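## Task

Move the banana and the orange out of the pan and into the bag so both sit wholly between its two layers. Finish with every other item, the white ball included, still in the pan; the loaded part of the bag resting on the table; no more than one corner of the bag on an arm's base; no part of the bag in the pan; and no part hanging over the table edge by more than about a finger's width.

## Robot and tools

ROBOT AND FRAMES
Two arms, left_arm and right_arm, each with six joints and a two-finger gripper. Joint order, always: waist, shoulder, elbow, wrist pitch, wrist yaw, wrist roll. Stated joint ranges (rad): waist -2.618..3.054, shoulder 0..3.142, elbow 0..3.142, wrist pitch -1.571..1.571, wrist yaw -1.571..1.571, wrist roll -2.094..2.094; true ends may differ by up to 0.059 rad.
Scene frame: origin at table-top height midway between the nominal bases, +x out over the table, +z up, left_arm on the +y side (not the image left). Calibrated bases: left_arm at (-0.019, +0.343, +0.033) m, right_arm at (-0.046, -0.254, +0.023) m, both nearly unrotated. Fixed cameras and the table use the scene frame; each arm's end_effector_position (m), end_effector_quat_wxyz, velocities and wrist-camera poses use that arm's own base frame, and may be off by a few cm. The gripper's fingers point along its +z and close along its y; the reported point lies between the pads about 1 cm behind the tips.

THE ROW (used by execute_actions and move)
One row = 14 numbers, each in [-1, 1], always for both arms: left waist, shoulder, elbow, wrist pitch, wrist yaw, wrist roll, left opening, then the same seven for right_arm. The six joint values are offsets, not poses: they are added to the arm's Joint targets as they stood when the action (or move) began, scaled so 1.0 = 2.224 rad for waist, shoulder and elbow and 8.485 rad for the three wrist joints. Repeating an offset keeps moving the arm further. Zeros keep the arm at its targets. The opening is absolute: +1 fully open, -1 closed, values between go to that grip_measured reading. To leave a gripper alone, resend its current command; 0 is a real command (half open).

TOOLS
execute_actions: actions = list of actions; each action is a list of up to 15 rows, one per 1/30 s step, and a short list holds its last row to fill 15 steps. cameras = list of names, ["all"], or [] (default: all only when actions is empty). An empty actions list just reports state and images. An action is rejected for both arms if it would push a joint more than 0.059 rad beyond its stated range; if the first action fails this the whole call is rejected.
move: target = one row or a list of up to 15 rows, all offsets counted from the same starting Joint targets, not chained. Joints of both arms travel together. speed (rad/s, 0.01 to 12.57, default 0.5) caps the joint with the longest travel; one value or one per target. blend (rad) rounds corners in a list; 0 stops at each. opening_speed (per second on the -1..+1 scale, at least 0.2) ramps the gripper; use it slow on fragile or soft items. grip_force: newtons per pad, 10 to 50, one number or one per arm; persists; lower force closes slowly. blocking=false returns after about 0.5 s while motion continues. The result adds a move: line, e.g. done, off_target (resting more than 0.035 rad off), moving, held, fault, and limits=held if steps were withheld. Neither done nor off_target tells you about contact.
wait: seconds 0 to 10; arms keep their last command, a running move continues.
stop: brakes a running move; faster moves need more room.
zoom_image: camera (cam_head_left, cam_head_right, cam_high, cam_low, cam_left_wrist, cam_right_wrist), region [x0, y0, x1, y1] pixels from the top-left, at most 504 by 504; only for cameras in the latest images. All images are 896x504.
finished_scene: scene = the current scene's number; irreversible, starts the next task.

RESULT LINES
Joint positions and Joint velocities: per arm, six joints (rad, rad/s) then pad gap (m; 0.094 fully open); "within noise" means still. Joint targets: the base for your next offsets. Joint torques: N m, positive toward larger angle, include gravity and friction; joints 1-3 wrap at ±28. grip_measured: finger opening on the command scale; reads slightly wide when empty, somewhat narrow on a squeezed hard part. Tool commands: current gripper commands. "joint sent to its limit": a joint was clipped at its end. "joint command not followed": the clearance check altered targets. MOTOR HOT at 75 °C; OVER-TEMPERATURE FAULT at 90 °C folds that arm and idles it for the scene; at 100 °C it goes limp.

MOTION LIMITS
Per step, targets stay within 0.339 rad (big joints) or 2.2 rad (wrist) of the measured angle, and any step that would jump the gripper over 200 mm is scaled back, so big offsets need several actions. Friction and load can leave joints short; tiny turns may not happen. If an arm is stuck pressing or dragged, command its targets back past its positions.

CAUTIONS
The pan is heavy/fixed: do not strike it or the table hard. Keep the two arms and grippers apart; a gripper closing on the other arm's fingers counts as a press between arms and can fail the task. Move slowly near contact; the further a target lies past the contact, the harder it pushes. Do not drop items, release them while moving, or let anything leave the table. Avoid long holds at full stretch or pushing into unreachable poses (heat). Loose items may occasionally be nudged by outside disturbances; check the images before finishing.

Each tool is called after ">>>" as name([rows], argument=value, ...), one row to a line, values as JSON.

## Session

>>> execute_actions(actions=[])

Scene clock: 0.00 s.
left_arm: end_effector_position=(+0.3888, +0.0274, +0.0853) grip_measured=+1.000 end_effector_quat_wxyz=(+0.575, -0.073, +0.814, +0.044) | right_arm: end_effector_position=(+0.3941, -0.0220, +0.0992) grip_measured=+1.000 end_effector_quat_wxyz=(+0.573, +0.050, +0.817, -0.038)
Joint positions: left_arm=[0.002 1.556 0.34 0.871 -0.154 -0.07 0.094] | right_arm=[-0.004 1.493 0.384 0.758 0.117 0.037 0.094]
Joint velocities: within noise
Joint torques (N m): no reading
Heat: left arm: 25 °C; right arm: 28 °C.
Joint targets: left_arm=[0.002 1.552 0.344 0.866 -0.154 -0.070] | right_arm=[-0.004 1.484 0.395 0.771 0.117 0.037]
Tool commands: left_gripper/opening=+1.0 right_gripper/opening=+1.0

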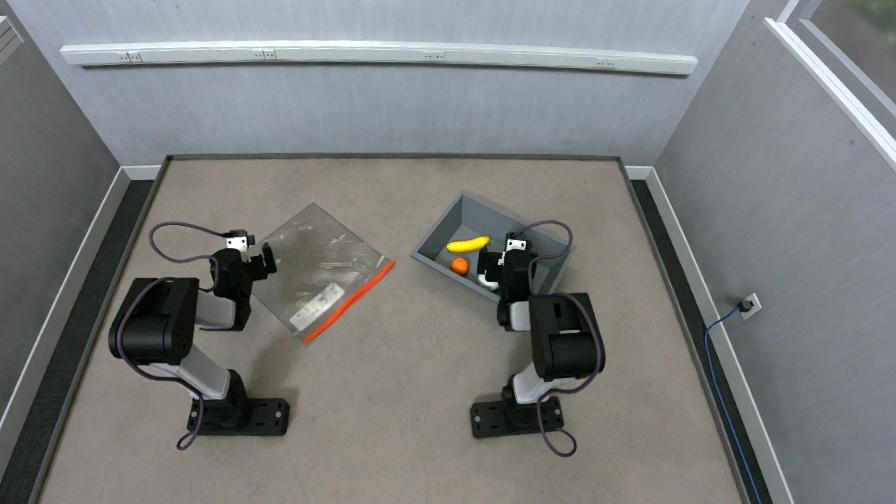

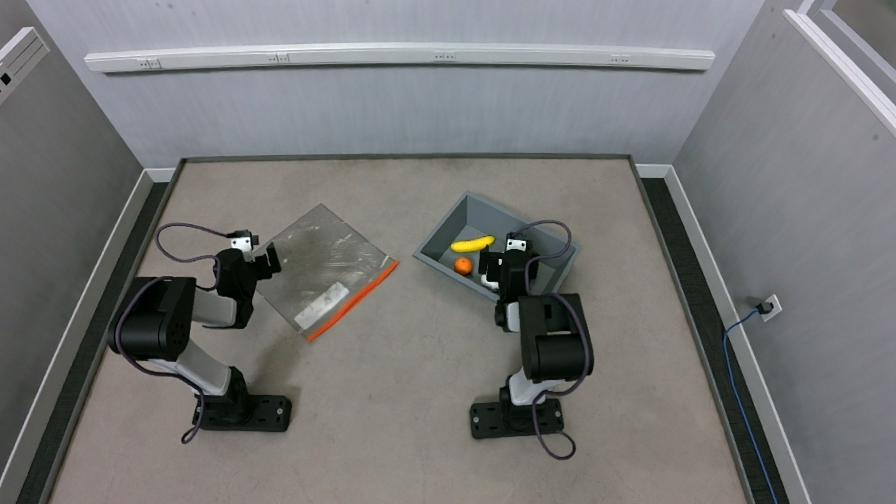

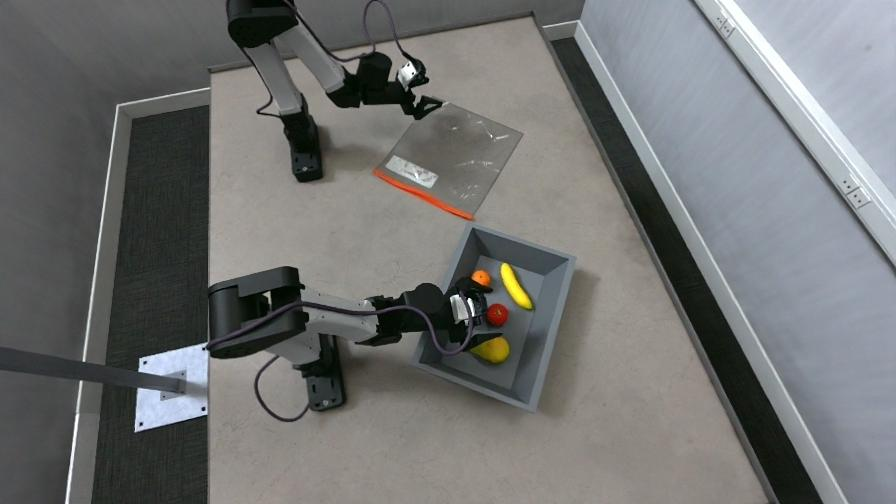

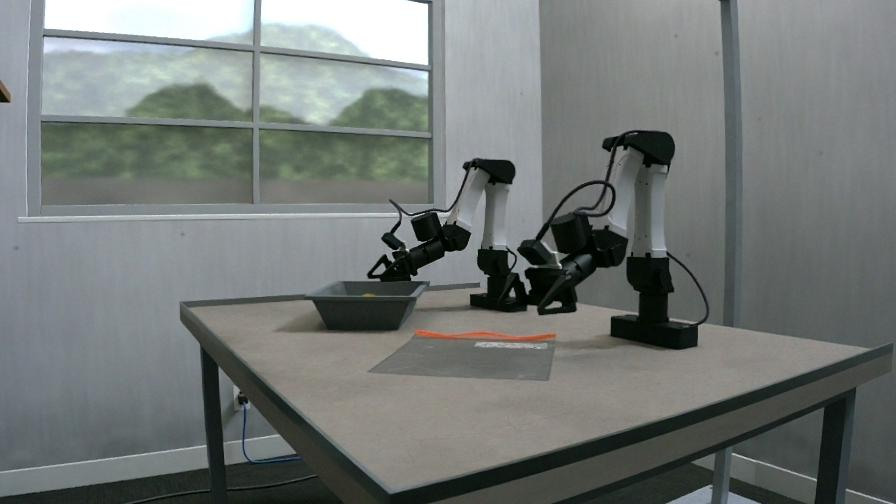

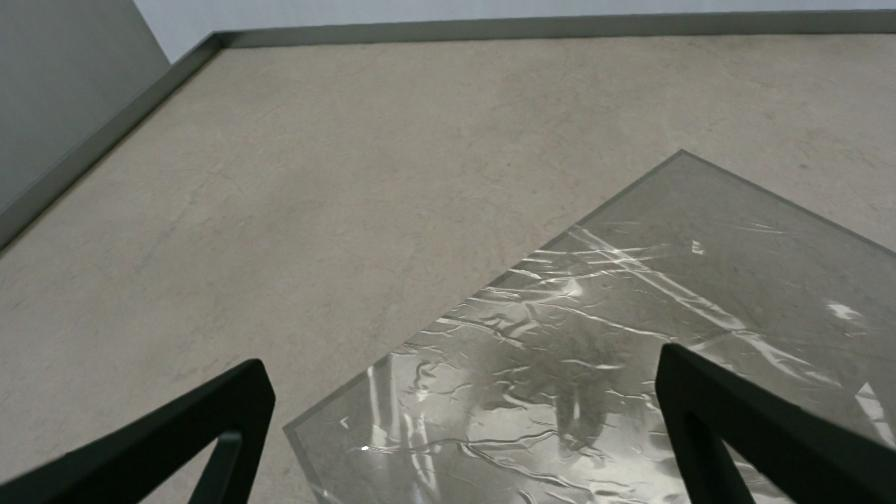

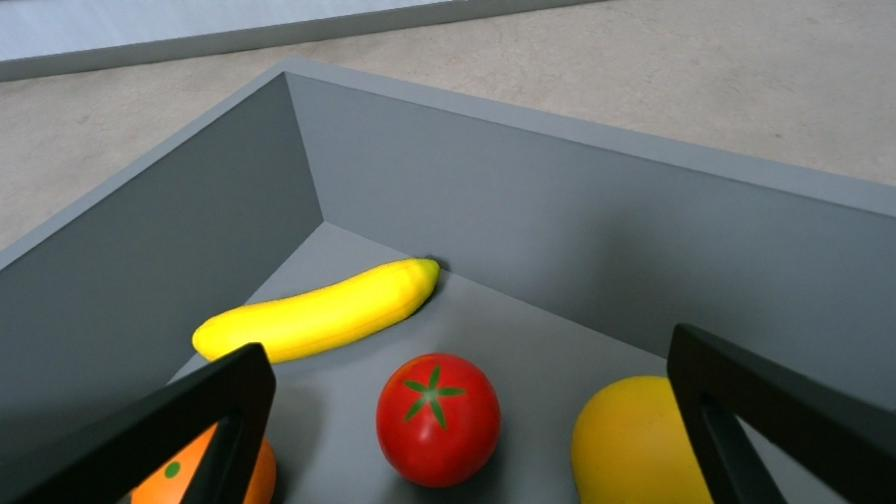

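>>> zoom_image(camera="cam_head_left", region=[240, 190, 600, 360])

>>> zoom_image(camera="cam_low", region=[360, 310, 570, 390])

>>> zoom_image(camera="cam_high", region=[360, 90, 600, 420])

Scaled by 1.400 from the camera's 896x504 image, which has a finer 1280x720 frame.

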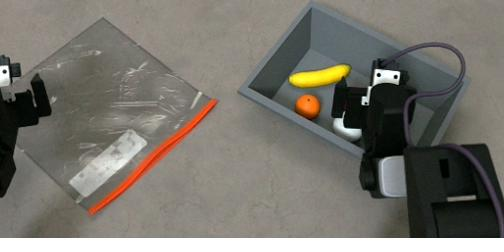

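Scaled by 2.400 from the camera's 896x504 image, which has a finer 1280x720 frame.

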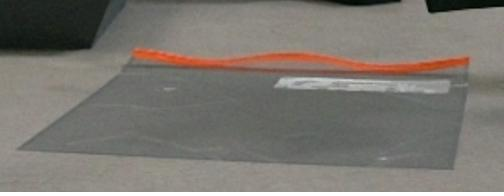

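Scaled by 1.527 from the camera's 896x504 image, which has a finer 1280x720 frame.

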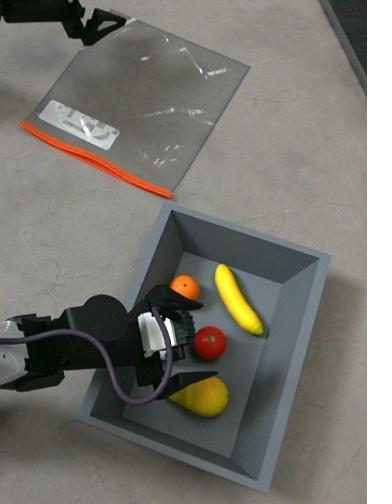

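>>> move(target=[-0.2878,0.2091,0.6493,-0.2602,0.0182,0.0246,0.2, 0.0782,0.0391,0.4798,-0.2195,-0.0138,-0.0044,0.5], speed=1.0, cameras=["all"])

Scene clock: 4.33 s.
left_arm: end_effector_position=(+0.3102, -0.2272, +0.1082) grip_measured=+0.202 end_effector_quat_wxyz=(+0.007, +0.374, +0.928, +0.005) | right_arm: end_effector_position=(+0.3497, +0.0561, +0.1751) grip_measured=+0.501 end_effector_quat_wxyz=(+0.179, -0.076, +0.981, +0.011)
Joint positions: left_arm=[-0.638 1.999 1.768 -1.329 -0.013 0.128 0.056] | right_arm=[0.163 1.557 1.435 -1.089 0.009 0.008 0.071]
Joint torques (N m): left_arm=[0.2 -8.49 9.07 0.3 0.14 0.06] | right_arm=[0.62 -5.23 9.22 0.92 -0.11 -0.04]
Heat: left arm: 26 °C; right arm: 28 °C.
Joint targets: left_arm=[-0.638 2.018 1.789 -1.341 0.000 0.139] | right_arm=[0.170 1.571 1.462 -1.091 0.000 0.000]
move: done

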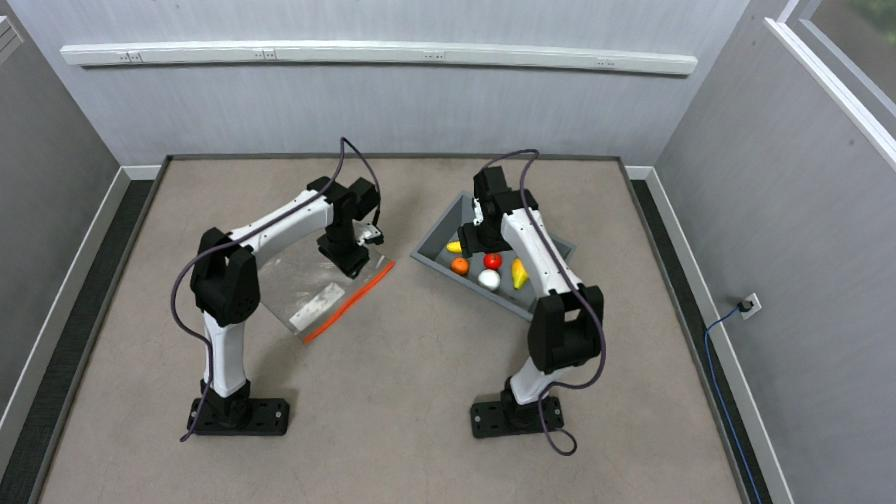

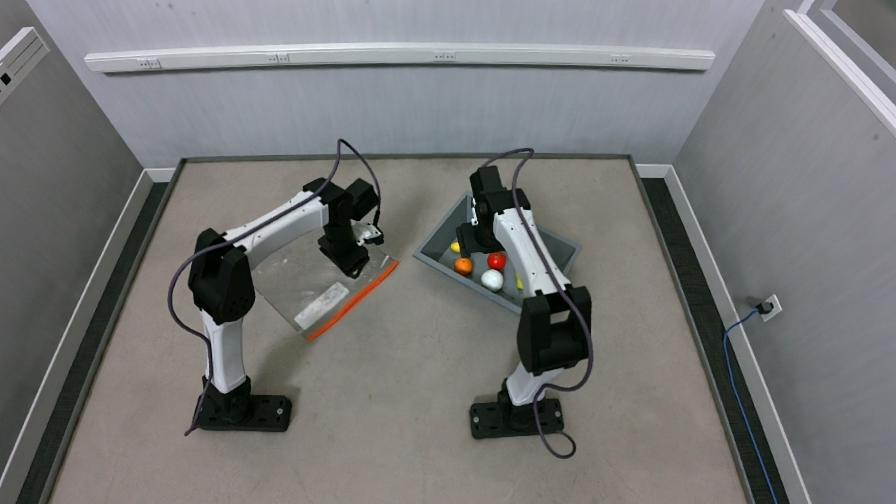

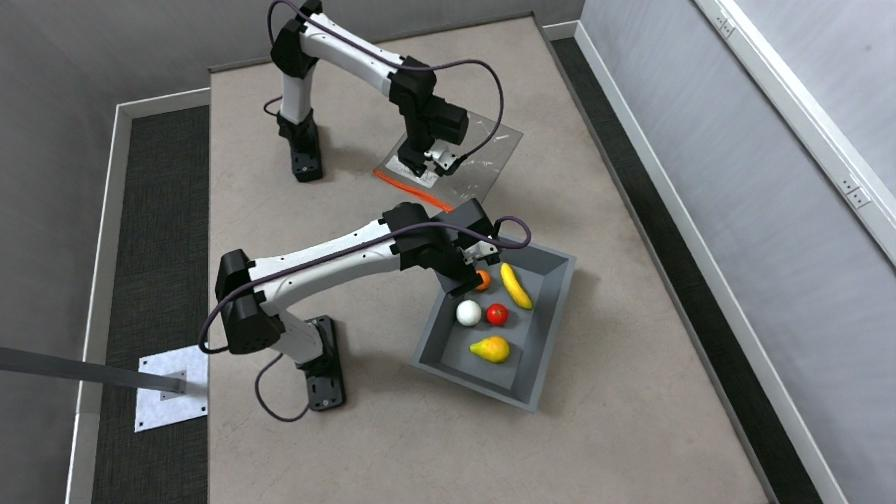

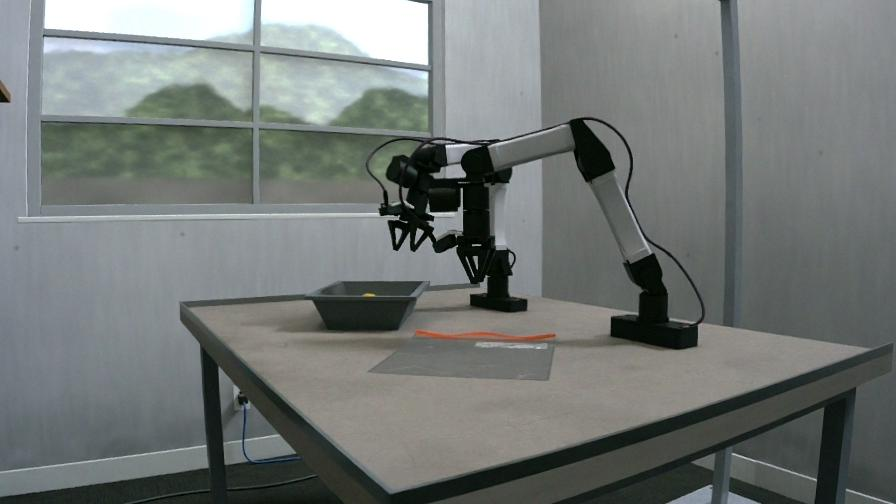

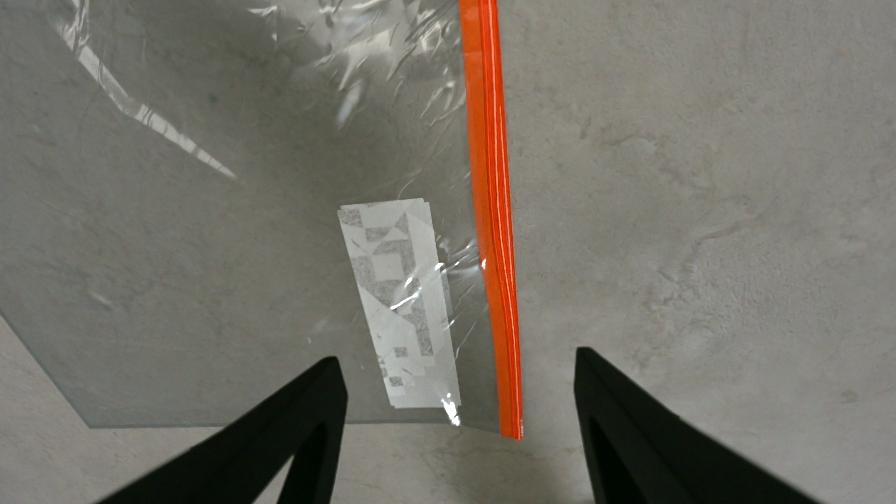

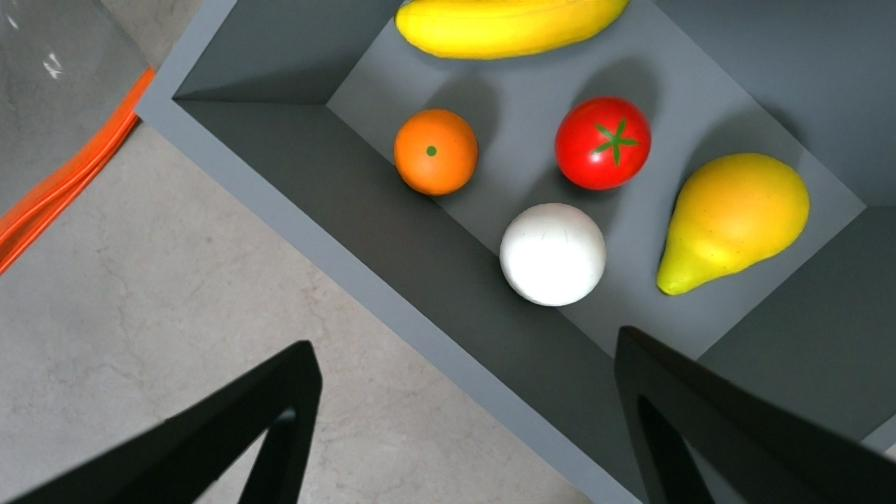

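>>> move(target=[-0.0211,0.0336,-0.1506,0.0482,0,-0.0046,0.2, 0,0,0,0,0,0,0.5], speed=0.25, cameras=["cam_left_wrist","cam_right_wrist","cam_low"])

Scene clock: 7.50 s.
left_arm: end_effector_position=(+0.3018, -0.2405, +0.0044) grip_measured=+0.202 end_effector_quat_wxyz=(+0.008, +0.385, +0.923, +0.005) | right_arm: end_effector_position=(+0.3496, +0.0561, +0.1750) grip_measured=+0.501 end_effector_quat_wxyz=(+0.178, -0.076, +0.981, +0.011)
Joint positions: left_arm=[-0.679 2.076 1.462 -0.943 -0.013 0.112 0.056] | right_arm=[0.163 1.557 1.435 -1.09 0.009 0.008 0.071]
Joint torques (N m): left_arm=[-0.28 -8.94 5.78 0.54 0.13 -0.14] | right_arm=[0.65 -5.23 9.21 0.95 -0.11 -0.04]
Heat: left arm: 26 °C; right arm: 28 °C.
Joint targets: left_arm=[-0.685 2.092 1.454 -0.932 0.000 0.100] | right_arm=[0.170 1.571 1.462 -1.091 0.000 0.000]
move: done
Images, in order (width x height): cam_low 896x504, cam_left_wrist 896x504, cam_right_wrist 896x504.

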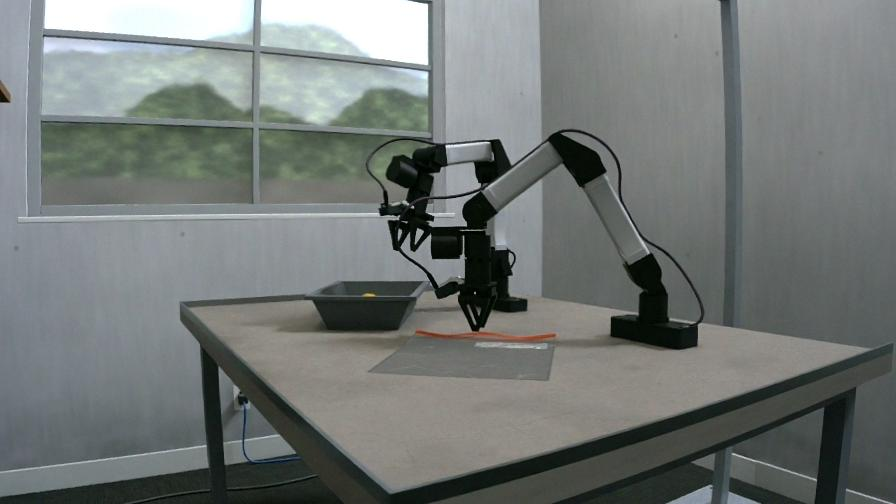

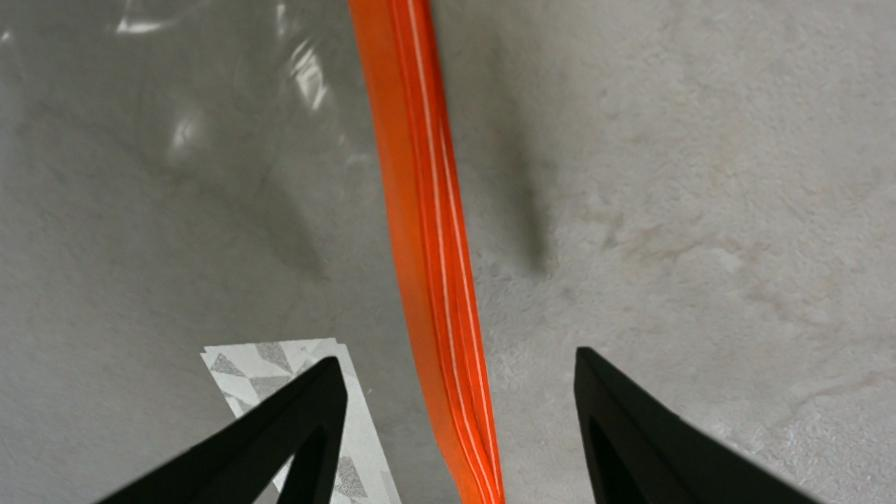

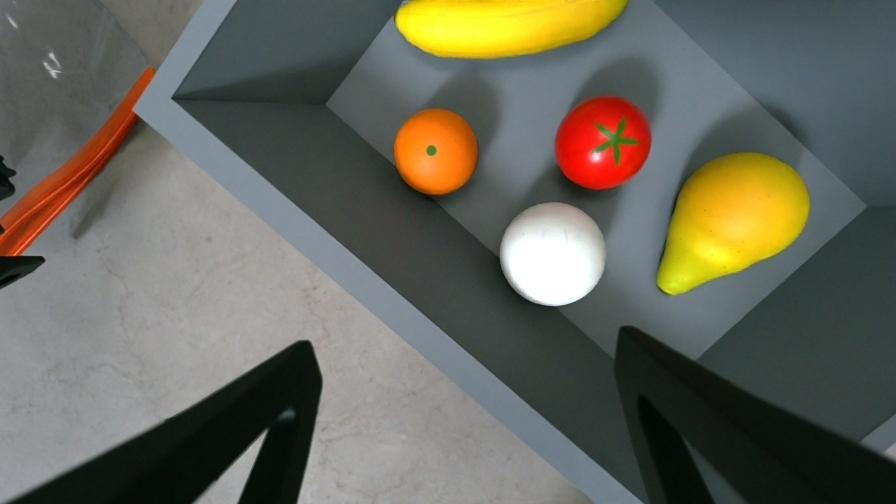

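>>> zoom_image(camera="cam_right_wrist", region=[0, 40, 220, 320])

>>> zoom_image(camera="cam_low", region=[390, 270, 570, 390])

>>> zoom_image(camera="cam_left_wrist", region=[300, 0, 620, 504])

Scaled by 1.800 from the camera's 896x504 image, which has a finer 1280x720 frame.

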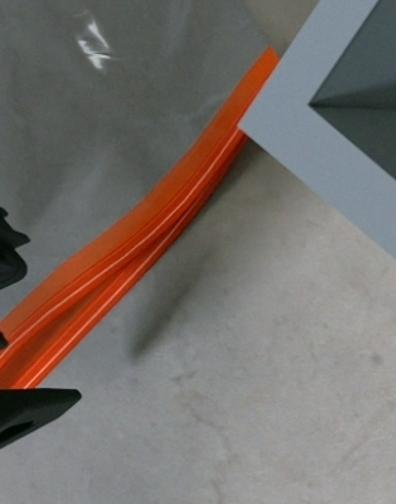

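Scaled by 2.800 from the camera's 896x504 image, which has a finer 1280x720 frame.

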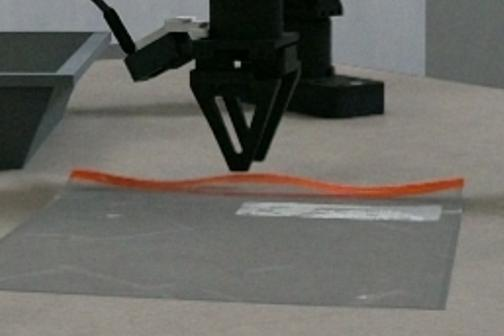

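Scaled by 1.000.

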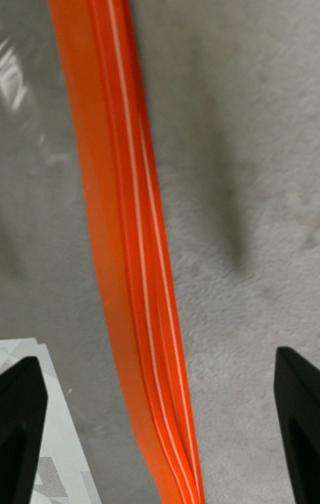

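>>> move(target=[0.0157,0.0117,-0.0083,0.0051,0,0.0035,0.2, 0,0,0,0,0,0,0.5], speed=0.12, cameras=["cam_left_wrist","cam_right_wrist"])

Scene clock: 9.03 s.
left_arm: end_effector_position=(+0.3089, -0.2343, -0.0086) grip_measured=+0.202 end_effector_quat_wxyz=(+0.009, +0.377, +0.926, +0.005) | right_arm: end_effector_position=(+0.3496, +0.0561, +0.1750) grip_measured=+0.501 end_effector_quat_wxyz=(+0.178, -0.076, +0.981, +0.011)
Joint positions: left_arm=[-0.655 2.1 1.444 -0.9 -0.013 0.118 0.056] | right_arm=[0.163 1.557 1.435 -1.09 0.009 0.008 0.071]
Joint torques (N m): left_arm=[0.54 -8.9 5.56 0.52 0.14 0.06] | right_arm=[0.64 -5.22 9.22 0.95 -0.11 -0.04]
Heat: left arm: 26 °C; right arm: 29 °C.
Joint targets: left_arm=[-0.651 2.118 1.435 -0.889 0.000 0.130] | right_arm=[0.170 1.571 1.462 -1.091 0.000 0.000]
move: done
Images, in order (width x height): cam_left_wrist 896x504, cam_right_wrist 896x504.

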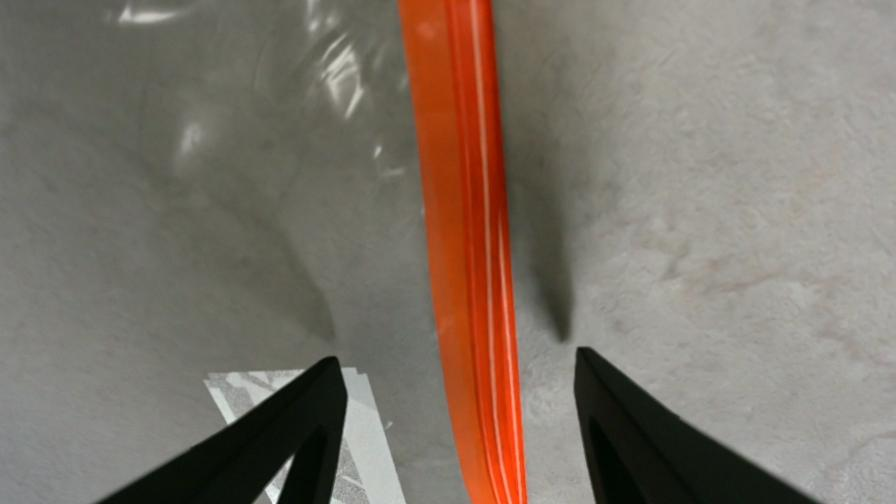

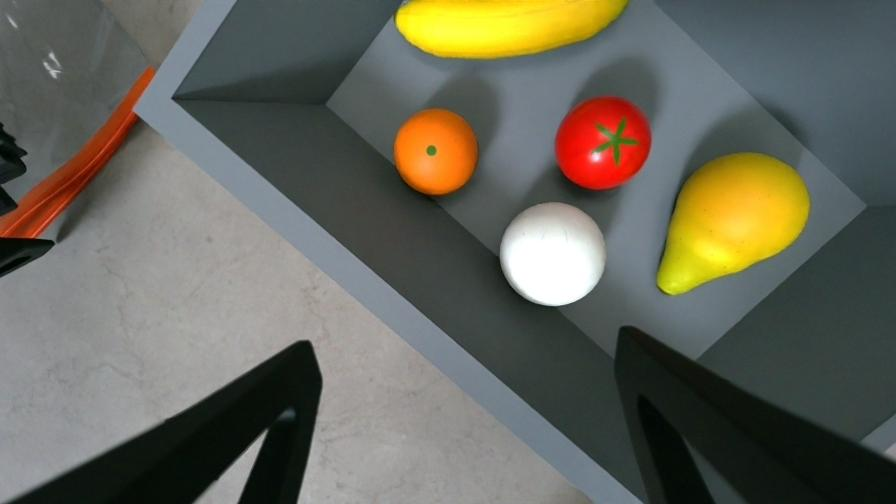

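>>> move([
  [0,0.003,-0.0031,0.0017,0,0,0.2, 0,0,0,0,0,0,0.5],
  [0,0.003,-0.0031,0.0017,0,0,-1, 0,0,0,0,0,0,0.5],
], speed=0.1, opening_speed=0.6, cameras=["cam_left_wrist","cam_right_wrist","cam_low"])

Scene clock: 12.37 s.
left_arm: end_effector_position=(+0.3096, -0.2347, -0.0121) grip_measured=-0.985 end_effector_quat_wxyz=(+0.010, +0.377, +0.926, +0.004) | right_arm: end_effector_position=(+0.3496, +0.0561, +0.1750) grip_measured=+0.501 end_effector_quat_wxyz=(+0.178, -0.076, +0.981, +0.011)
Joint positions: left_arm=[-0.655 2.106 1.438 -0.885 -0.013 0.118 0.001] | right_arm=[0.163 1.557 1.435 -1.09 0.009 0.008 0.071]
Joint torques (N m): left_arm=[0.55 -8.88 5.5 0.56 0.13 0.06] | right_arm=[0.65 -5.2 9.22 0.95 -0.11 -0.04]
Heat: left arm: 26 °C; right arm: 29 °C.
Joint targets: left_arm=[-0.651 2.125 1.428 -0.875 0.000 0.130] | right_arm=[0.170 1.571 1.462 -1.091 0.000 0.000]
move: done
Images, in order (width x height): cam_low 896x504, cam_left_wrist 896x504, cam_right_wrist 896x504.

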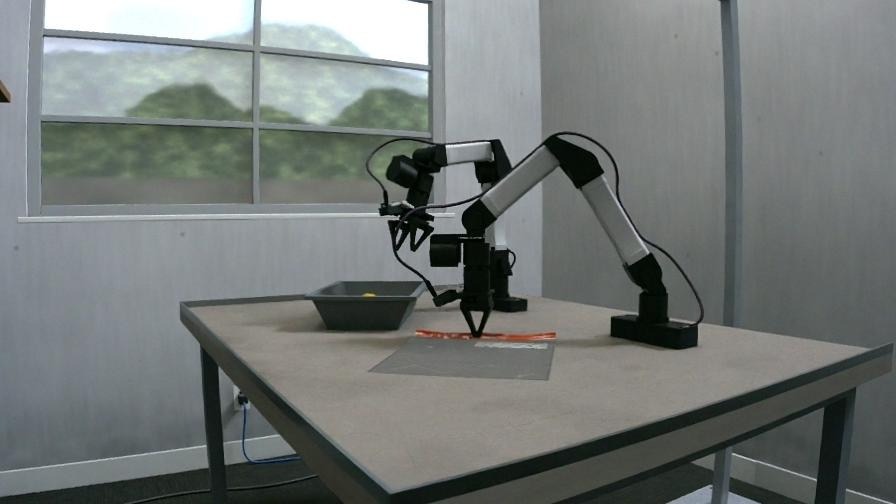

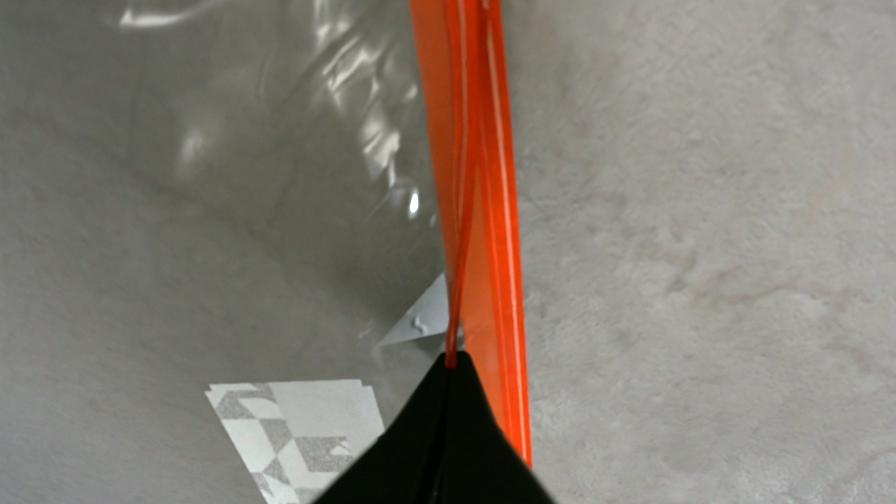

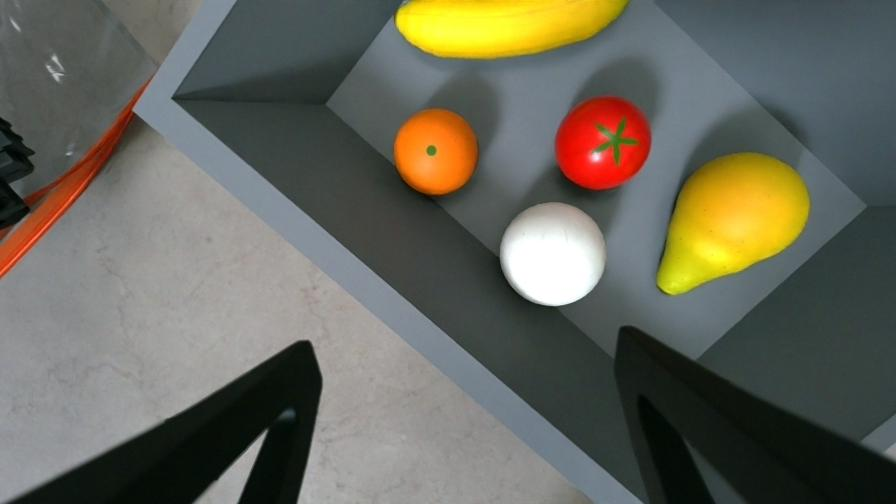

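>>> move(target=[0.0809,-0.1219,0.1667,-0.0459,0,0.0212,-1, 0.0216,0.2252,0.1706,-0.0294,0,0.0844,0.5], speed=0.2, cameras=["all"])

Scene clock: 18.50 s.
left_arm: end_effector_position=(+0.3598, -0.1831, +0.1571) grip_measured=-0.985 end_effector_quat_wxyz=(+0.108, +0.375, +0.921, -0.003) | right_arm: end_effector_position=(+0.3855, +0.0808, +0.0969) grip_measured=+0.501 end_effector_quat_wxyz=(-0.003, +0.246, +0.969, -0.006)
Joint positions: left_arm=[-0.477 1.882 1.778 -1.252 -0.013 0.298 0.001] | right_arm=[0.21 2.06 1.813 -1.334 0.008 0.708 0.071]
Joint torques (N m): left_arm=[0.65 -11.43 9.36 0.77 0.16 0.05] | right_arm=[0.76 -9.06 8.75 0.22 -0.07 0.17]
Heat: left arm: 29 °C; right arm: 30 °C.
Joint targets: left_arm=[-0.470 1.854 1.799 -1.264 0.000 0.310] | right_arm=[0.218 2.072 1.841 -1.340 0.000 0.716]
move: done

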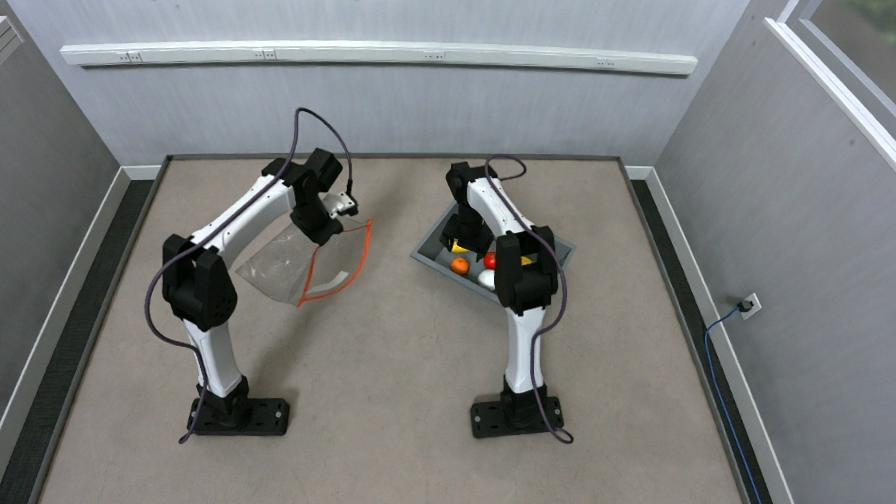

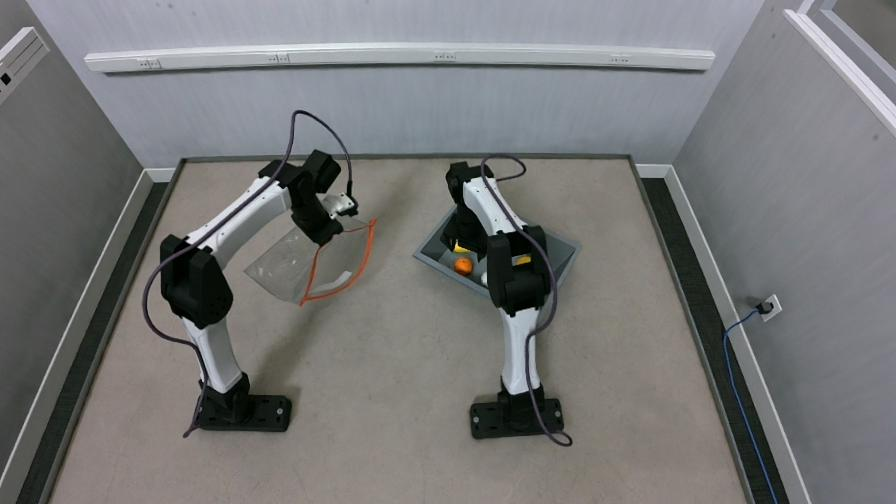

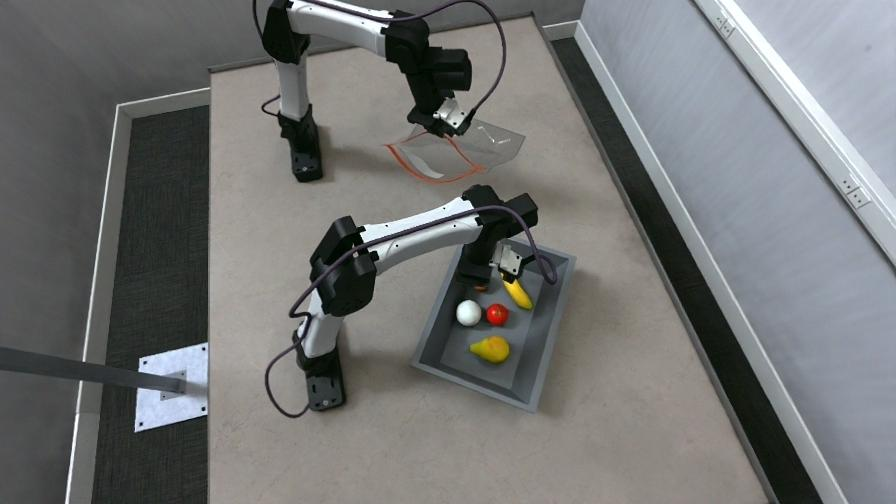

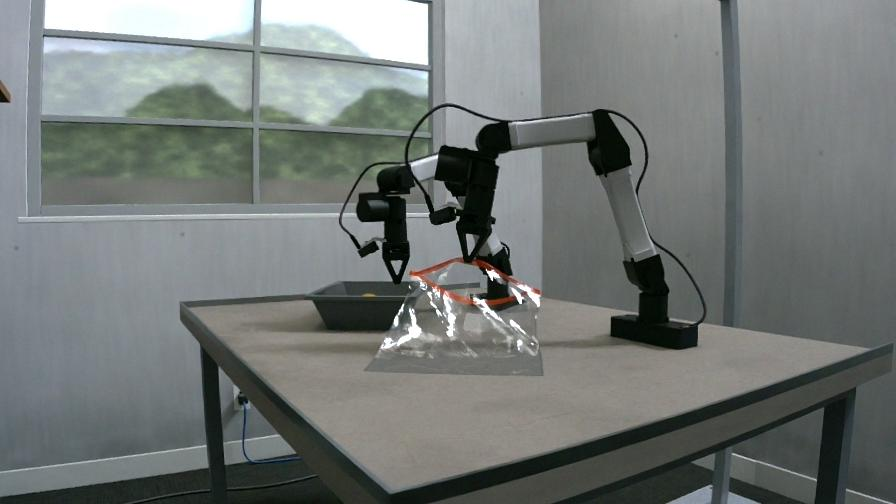

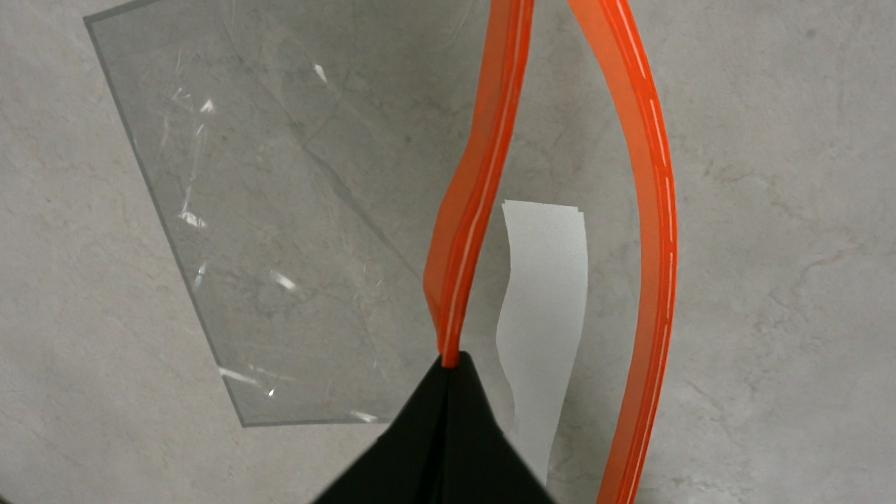

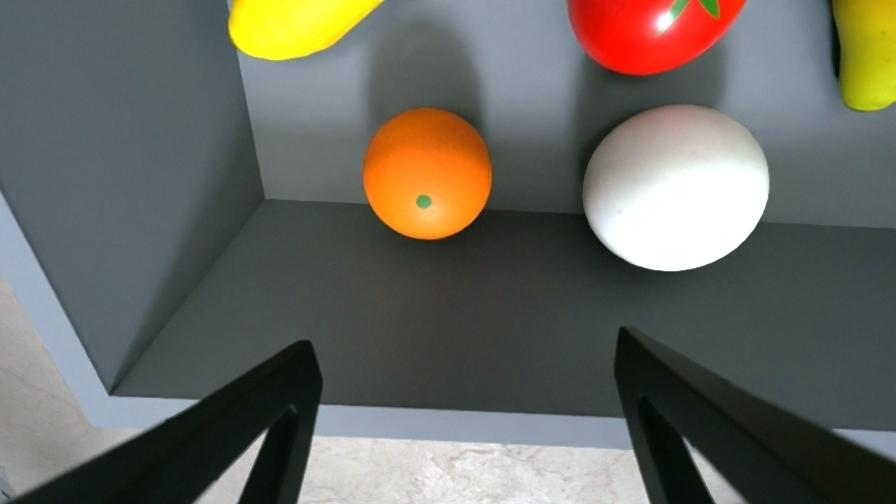

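>>> move(target=[0,0,0,0,0,0,-1, -0.009,0.0424,-0.0148,0.015,0,0,0.4], speed=0.25, cameras=["cam_right_wrist"])

Scene clock: 20.20 s.
left_arm: end_effector_position=(+0.3597, -0.1831, +0.1571) grip_measured=-0.985 end_effector_quat_wxyz=(+0.108, +0.375, +0.921, -0.003) | right_arm: end_effector_position=(+0.4091, +0.0845, +0.0597) grip_measured=+0.401 end_effector_quat_wxyz=(+0.003, +0.248, +0.969, -0.003)
Joint positions: left_arm=[-0.477 1.882 1.778 -1.252 -0.013 0.298 0.001] | right_arm=[0.207 2.156 1.813 -1.224 0.008 0.708 0.066]
Joint torques (N m): left_arm=[0.69 -11.4 9.39 0.76 0.15 0.06] | right_arm=[-0.88 -9.96 5.61 0.37 -0.06 0.13]
Heat: left arm: 30 °C; right arm: 30 °C.
Joint targets: left_arm=[-0.470 1.854 1.799 -1.264 0.000 0.309] | right_arm=[0.198 2.167 1.808 -1.213 0.000 0.716]
move: done
Images, in order (width x height): cam_right_wrist 896x504.

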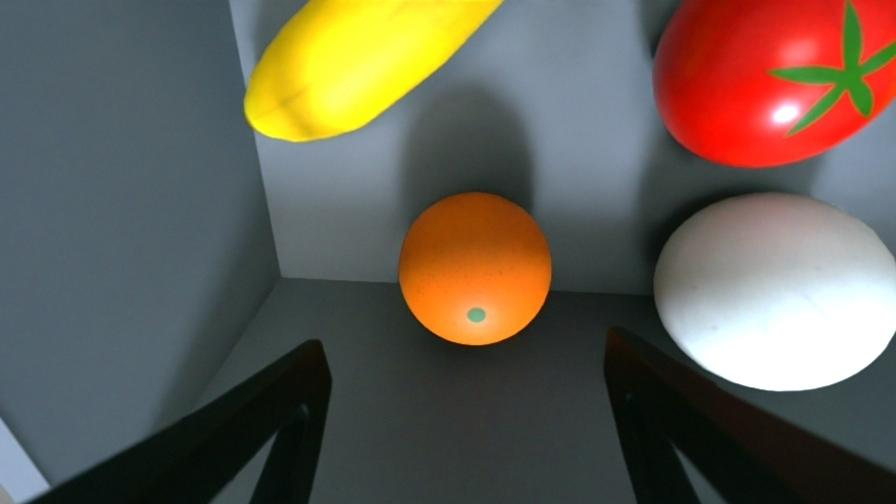

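>>> move([
  [0,0,0,0,0,0,-1, -0.0027,0.0143,-0.0515,0.0174,0,0,0.4],
  [0,0,0,0,0,0,-1, -0.0027,0.0143,-0.0515,0.0174,0,0,-0.12],
  [0,0,0,0,0,0,-1, -0.0027,-0.0388,0.0568,-0.0249,0,0,-0.12],
], speed=[0.15,0.3,0.3], grip_force=[50,25], opening_speed=0.5, cameras=["cam_right_wrist","cam_left_wrist","cam_head_left"])

Scene clock: 25.97 s.
left_arm: end_effector_position=(+0.3597, -0.1831, +0.1571) grip_measured=-0.985 end_effector_quat_wxyz=(+0.108, +0.375, +0.921, -0.003) | right_arm: end_effector_position=(+0.3889, +0.0770, +0.0972) grip_measured=-0.114 end_effector_quat_wxyz=(-0.025, +0.252, +0.967, -0.016)
Joint positions: left_arm=[-0.477 1.882 1.778 -1.252 -0.013 0.298 0.001] | right_arm=[0.199 2.125 1.912 -1.417 0.008 0.708 0.042]
Joint torques (N m): left_arm=[0.69 -11.41 9.39 0.76 0.15 0.06] | right_arm=[-0.69 -14.46 8.16 0.08 -0.06 0.13]
Heat: left arm: 32 °C; right arm: 33 °C.
Joint targets: left_arm=[-0.470 1.854 1.799 -1.264 0.000 0.309] | right_arm=[0.191 2.080 1.935 -1.424 0.000 0.716]
grip_force (N): 50, 25
move: off_target (right_arm); right_arm: the shoulder is farthest, 0.044 rad from its target
Images, in order (width x height): cam_head_left 896x504, cam_left_wrist 896x504, cam_right_wrist 896x504.

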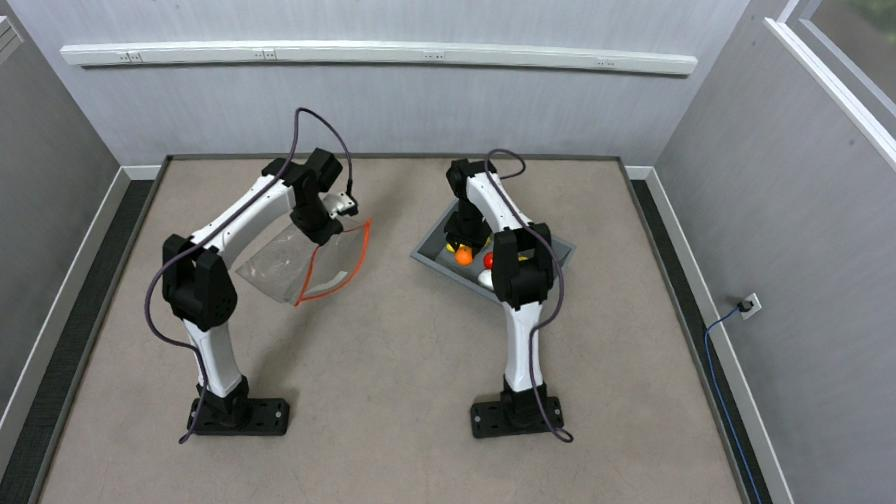

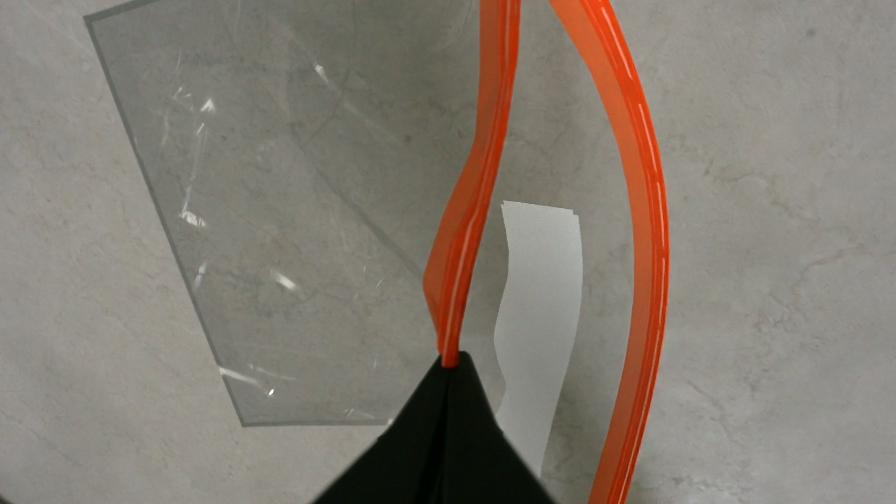

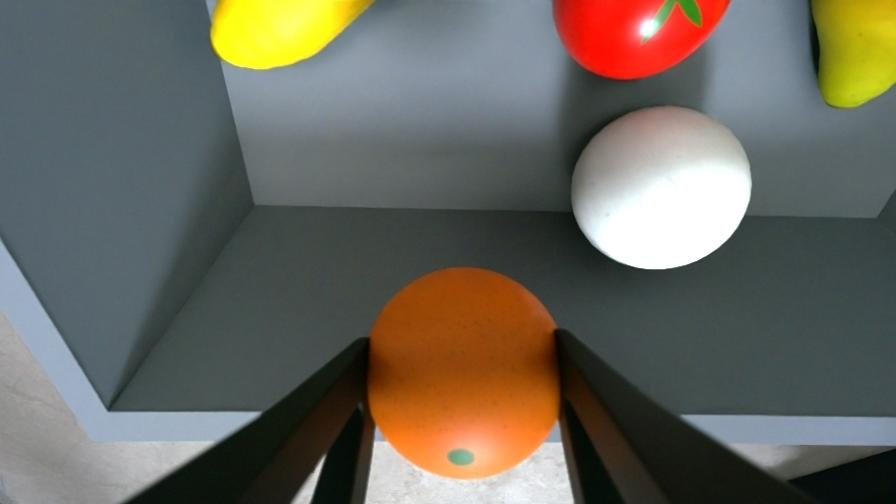

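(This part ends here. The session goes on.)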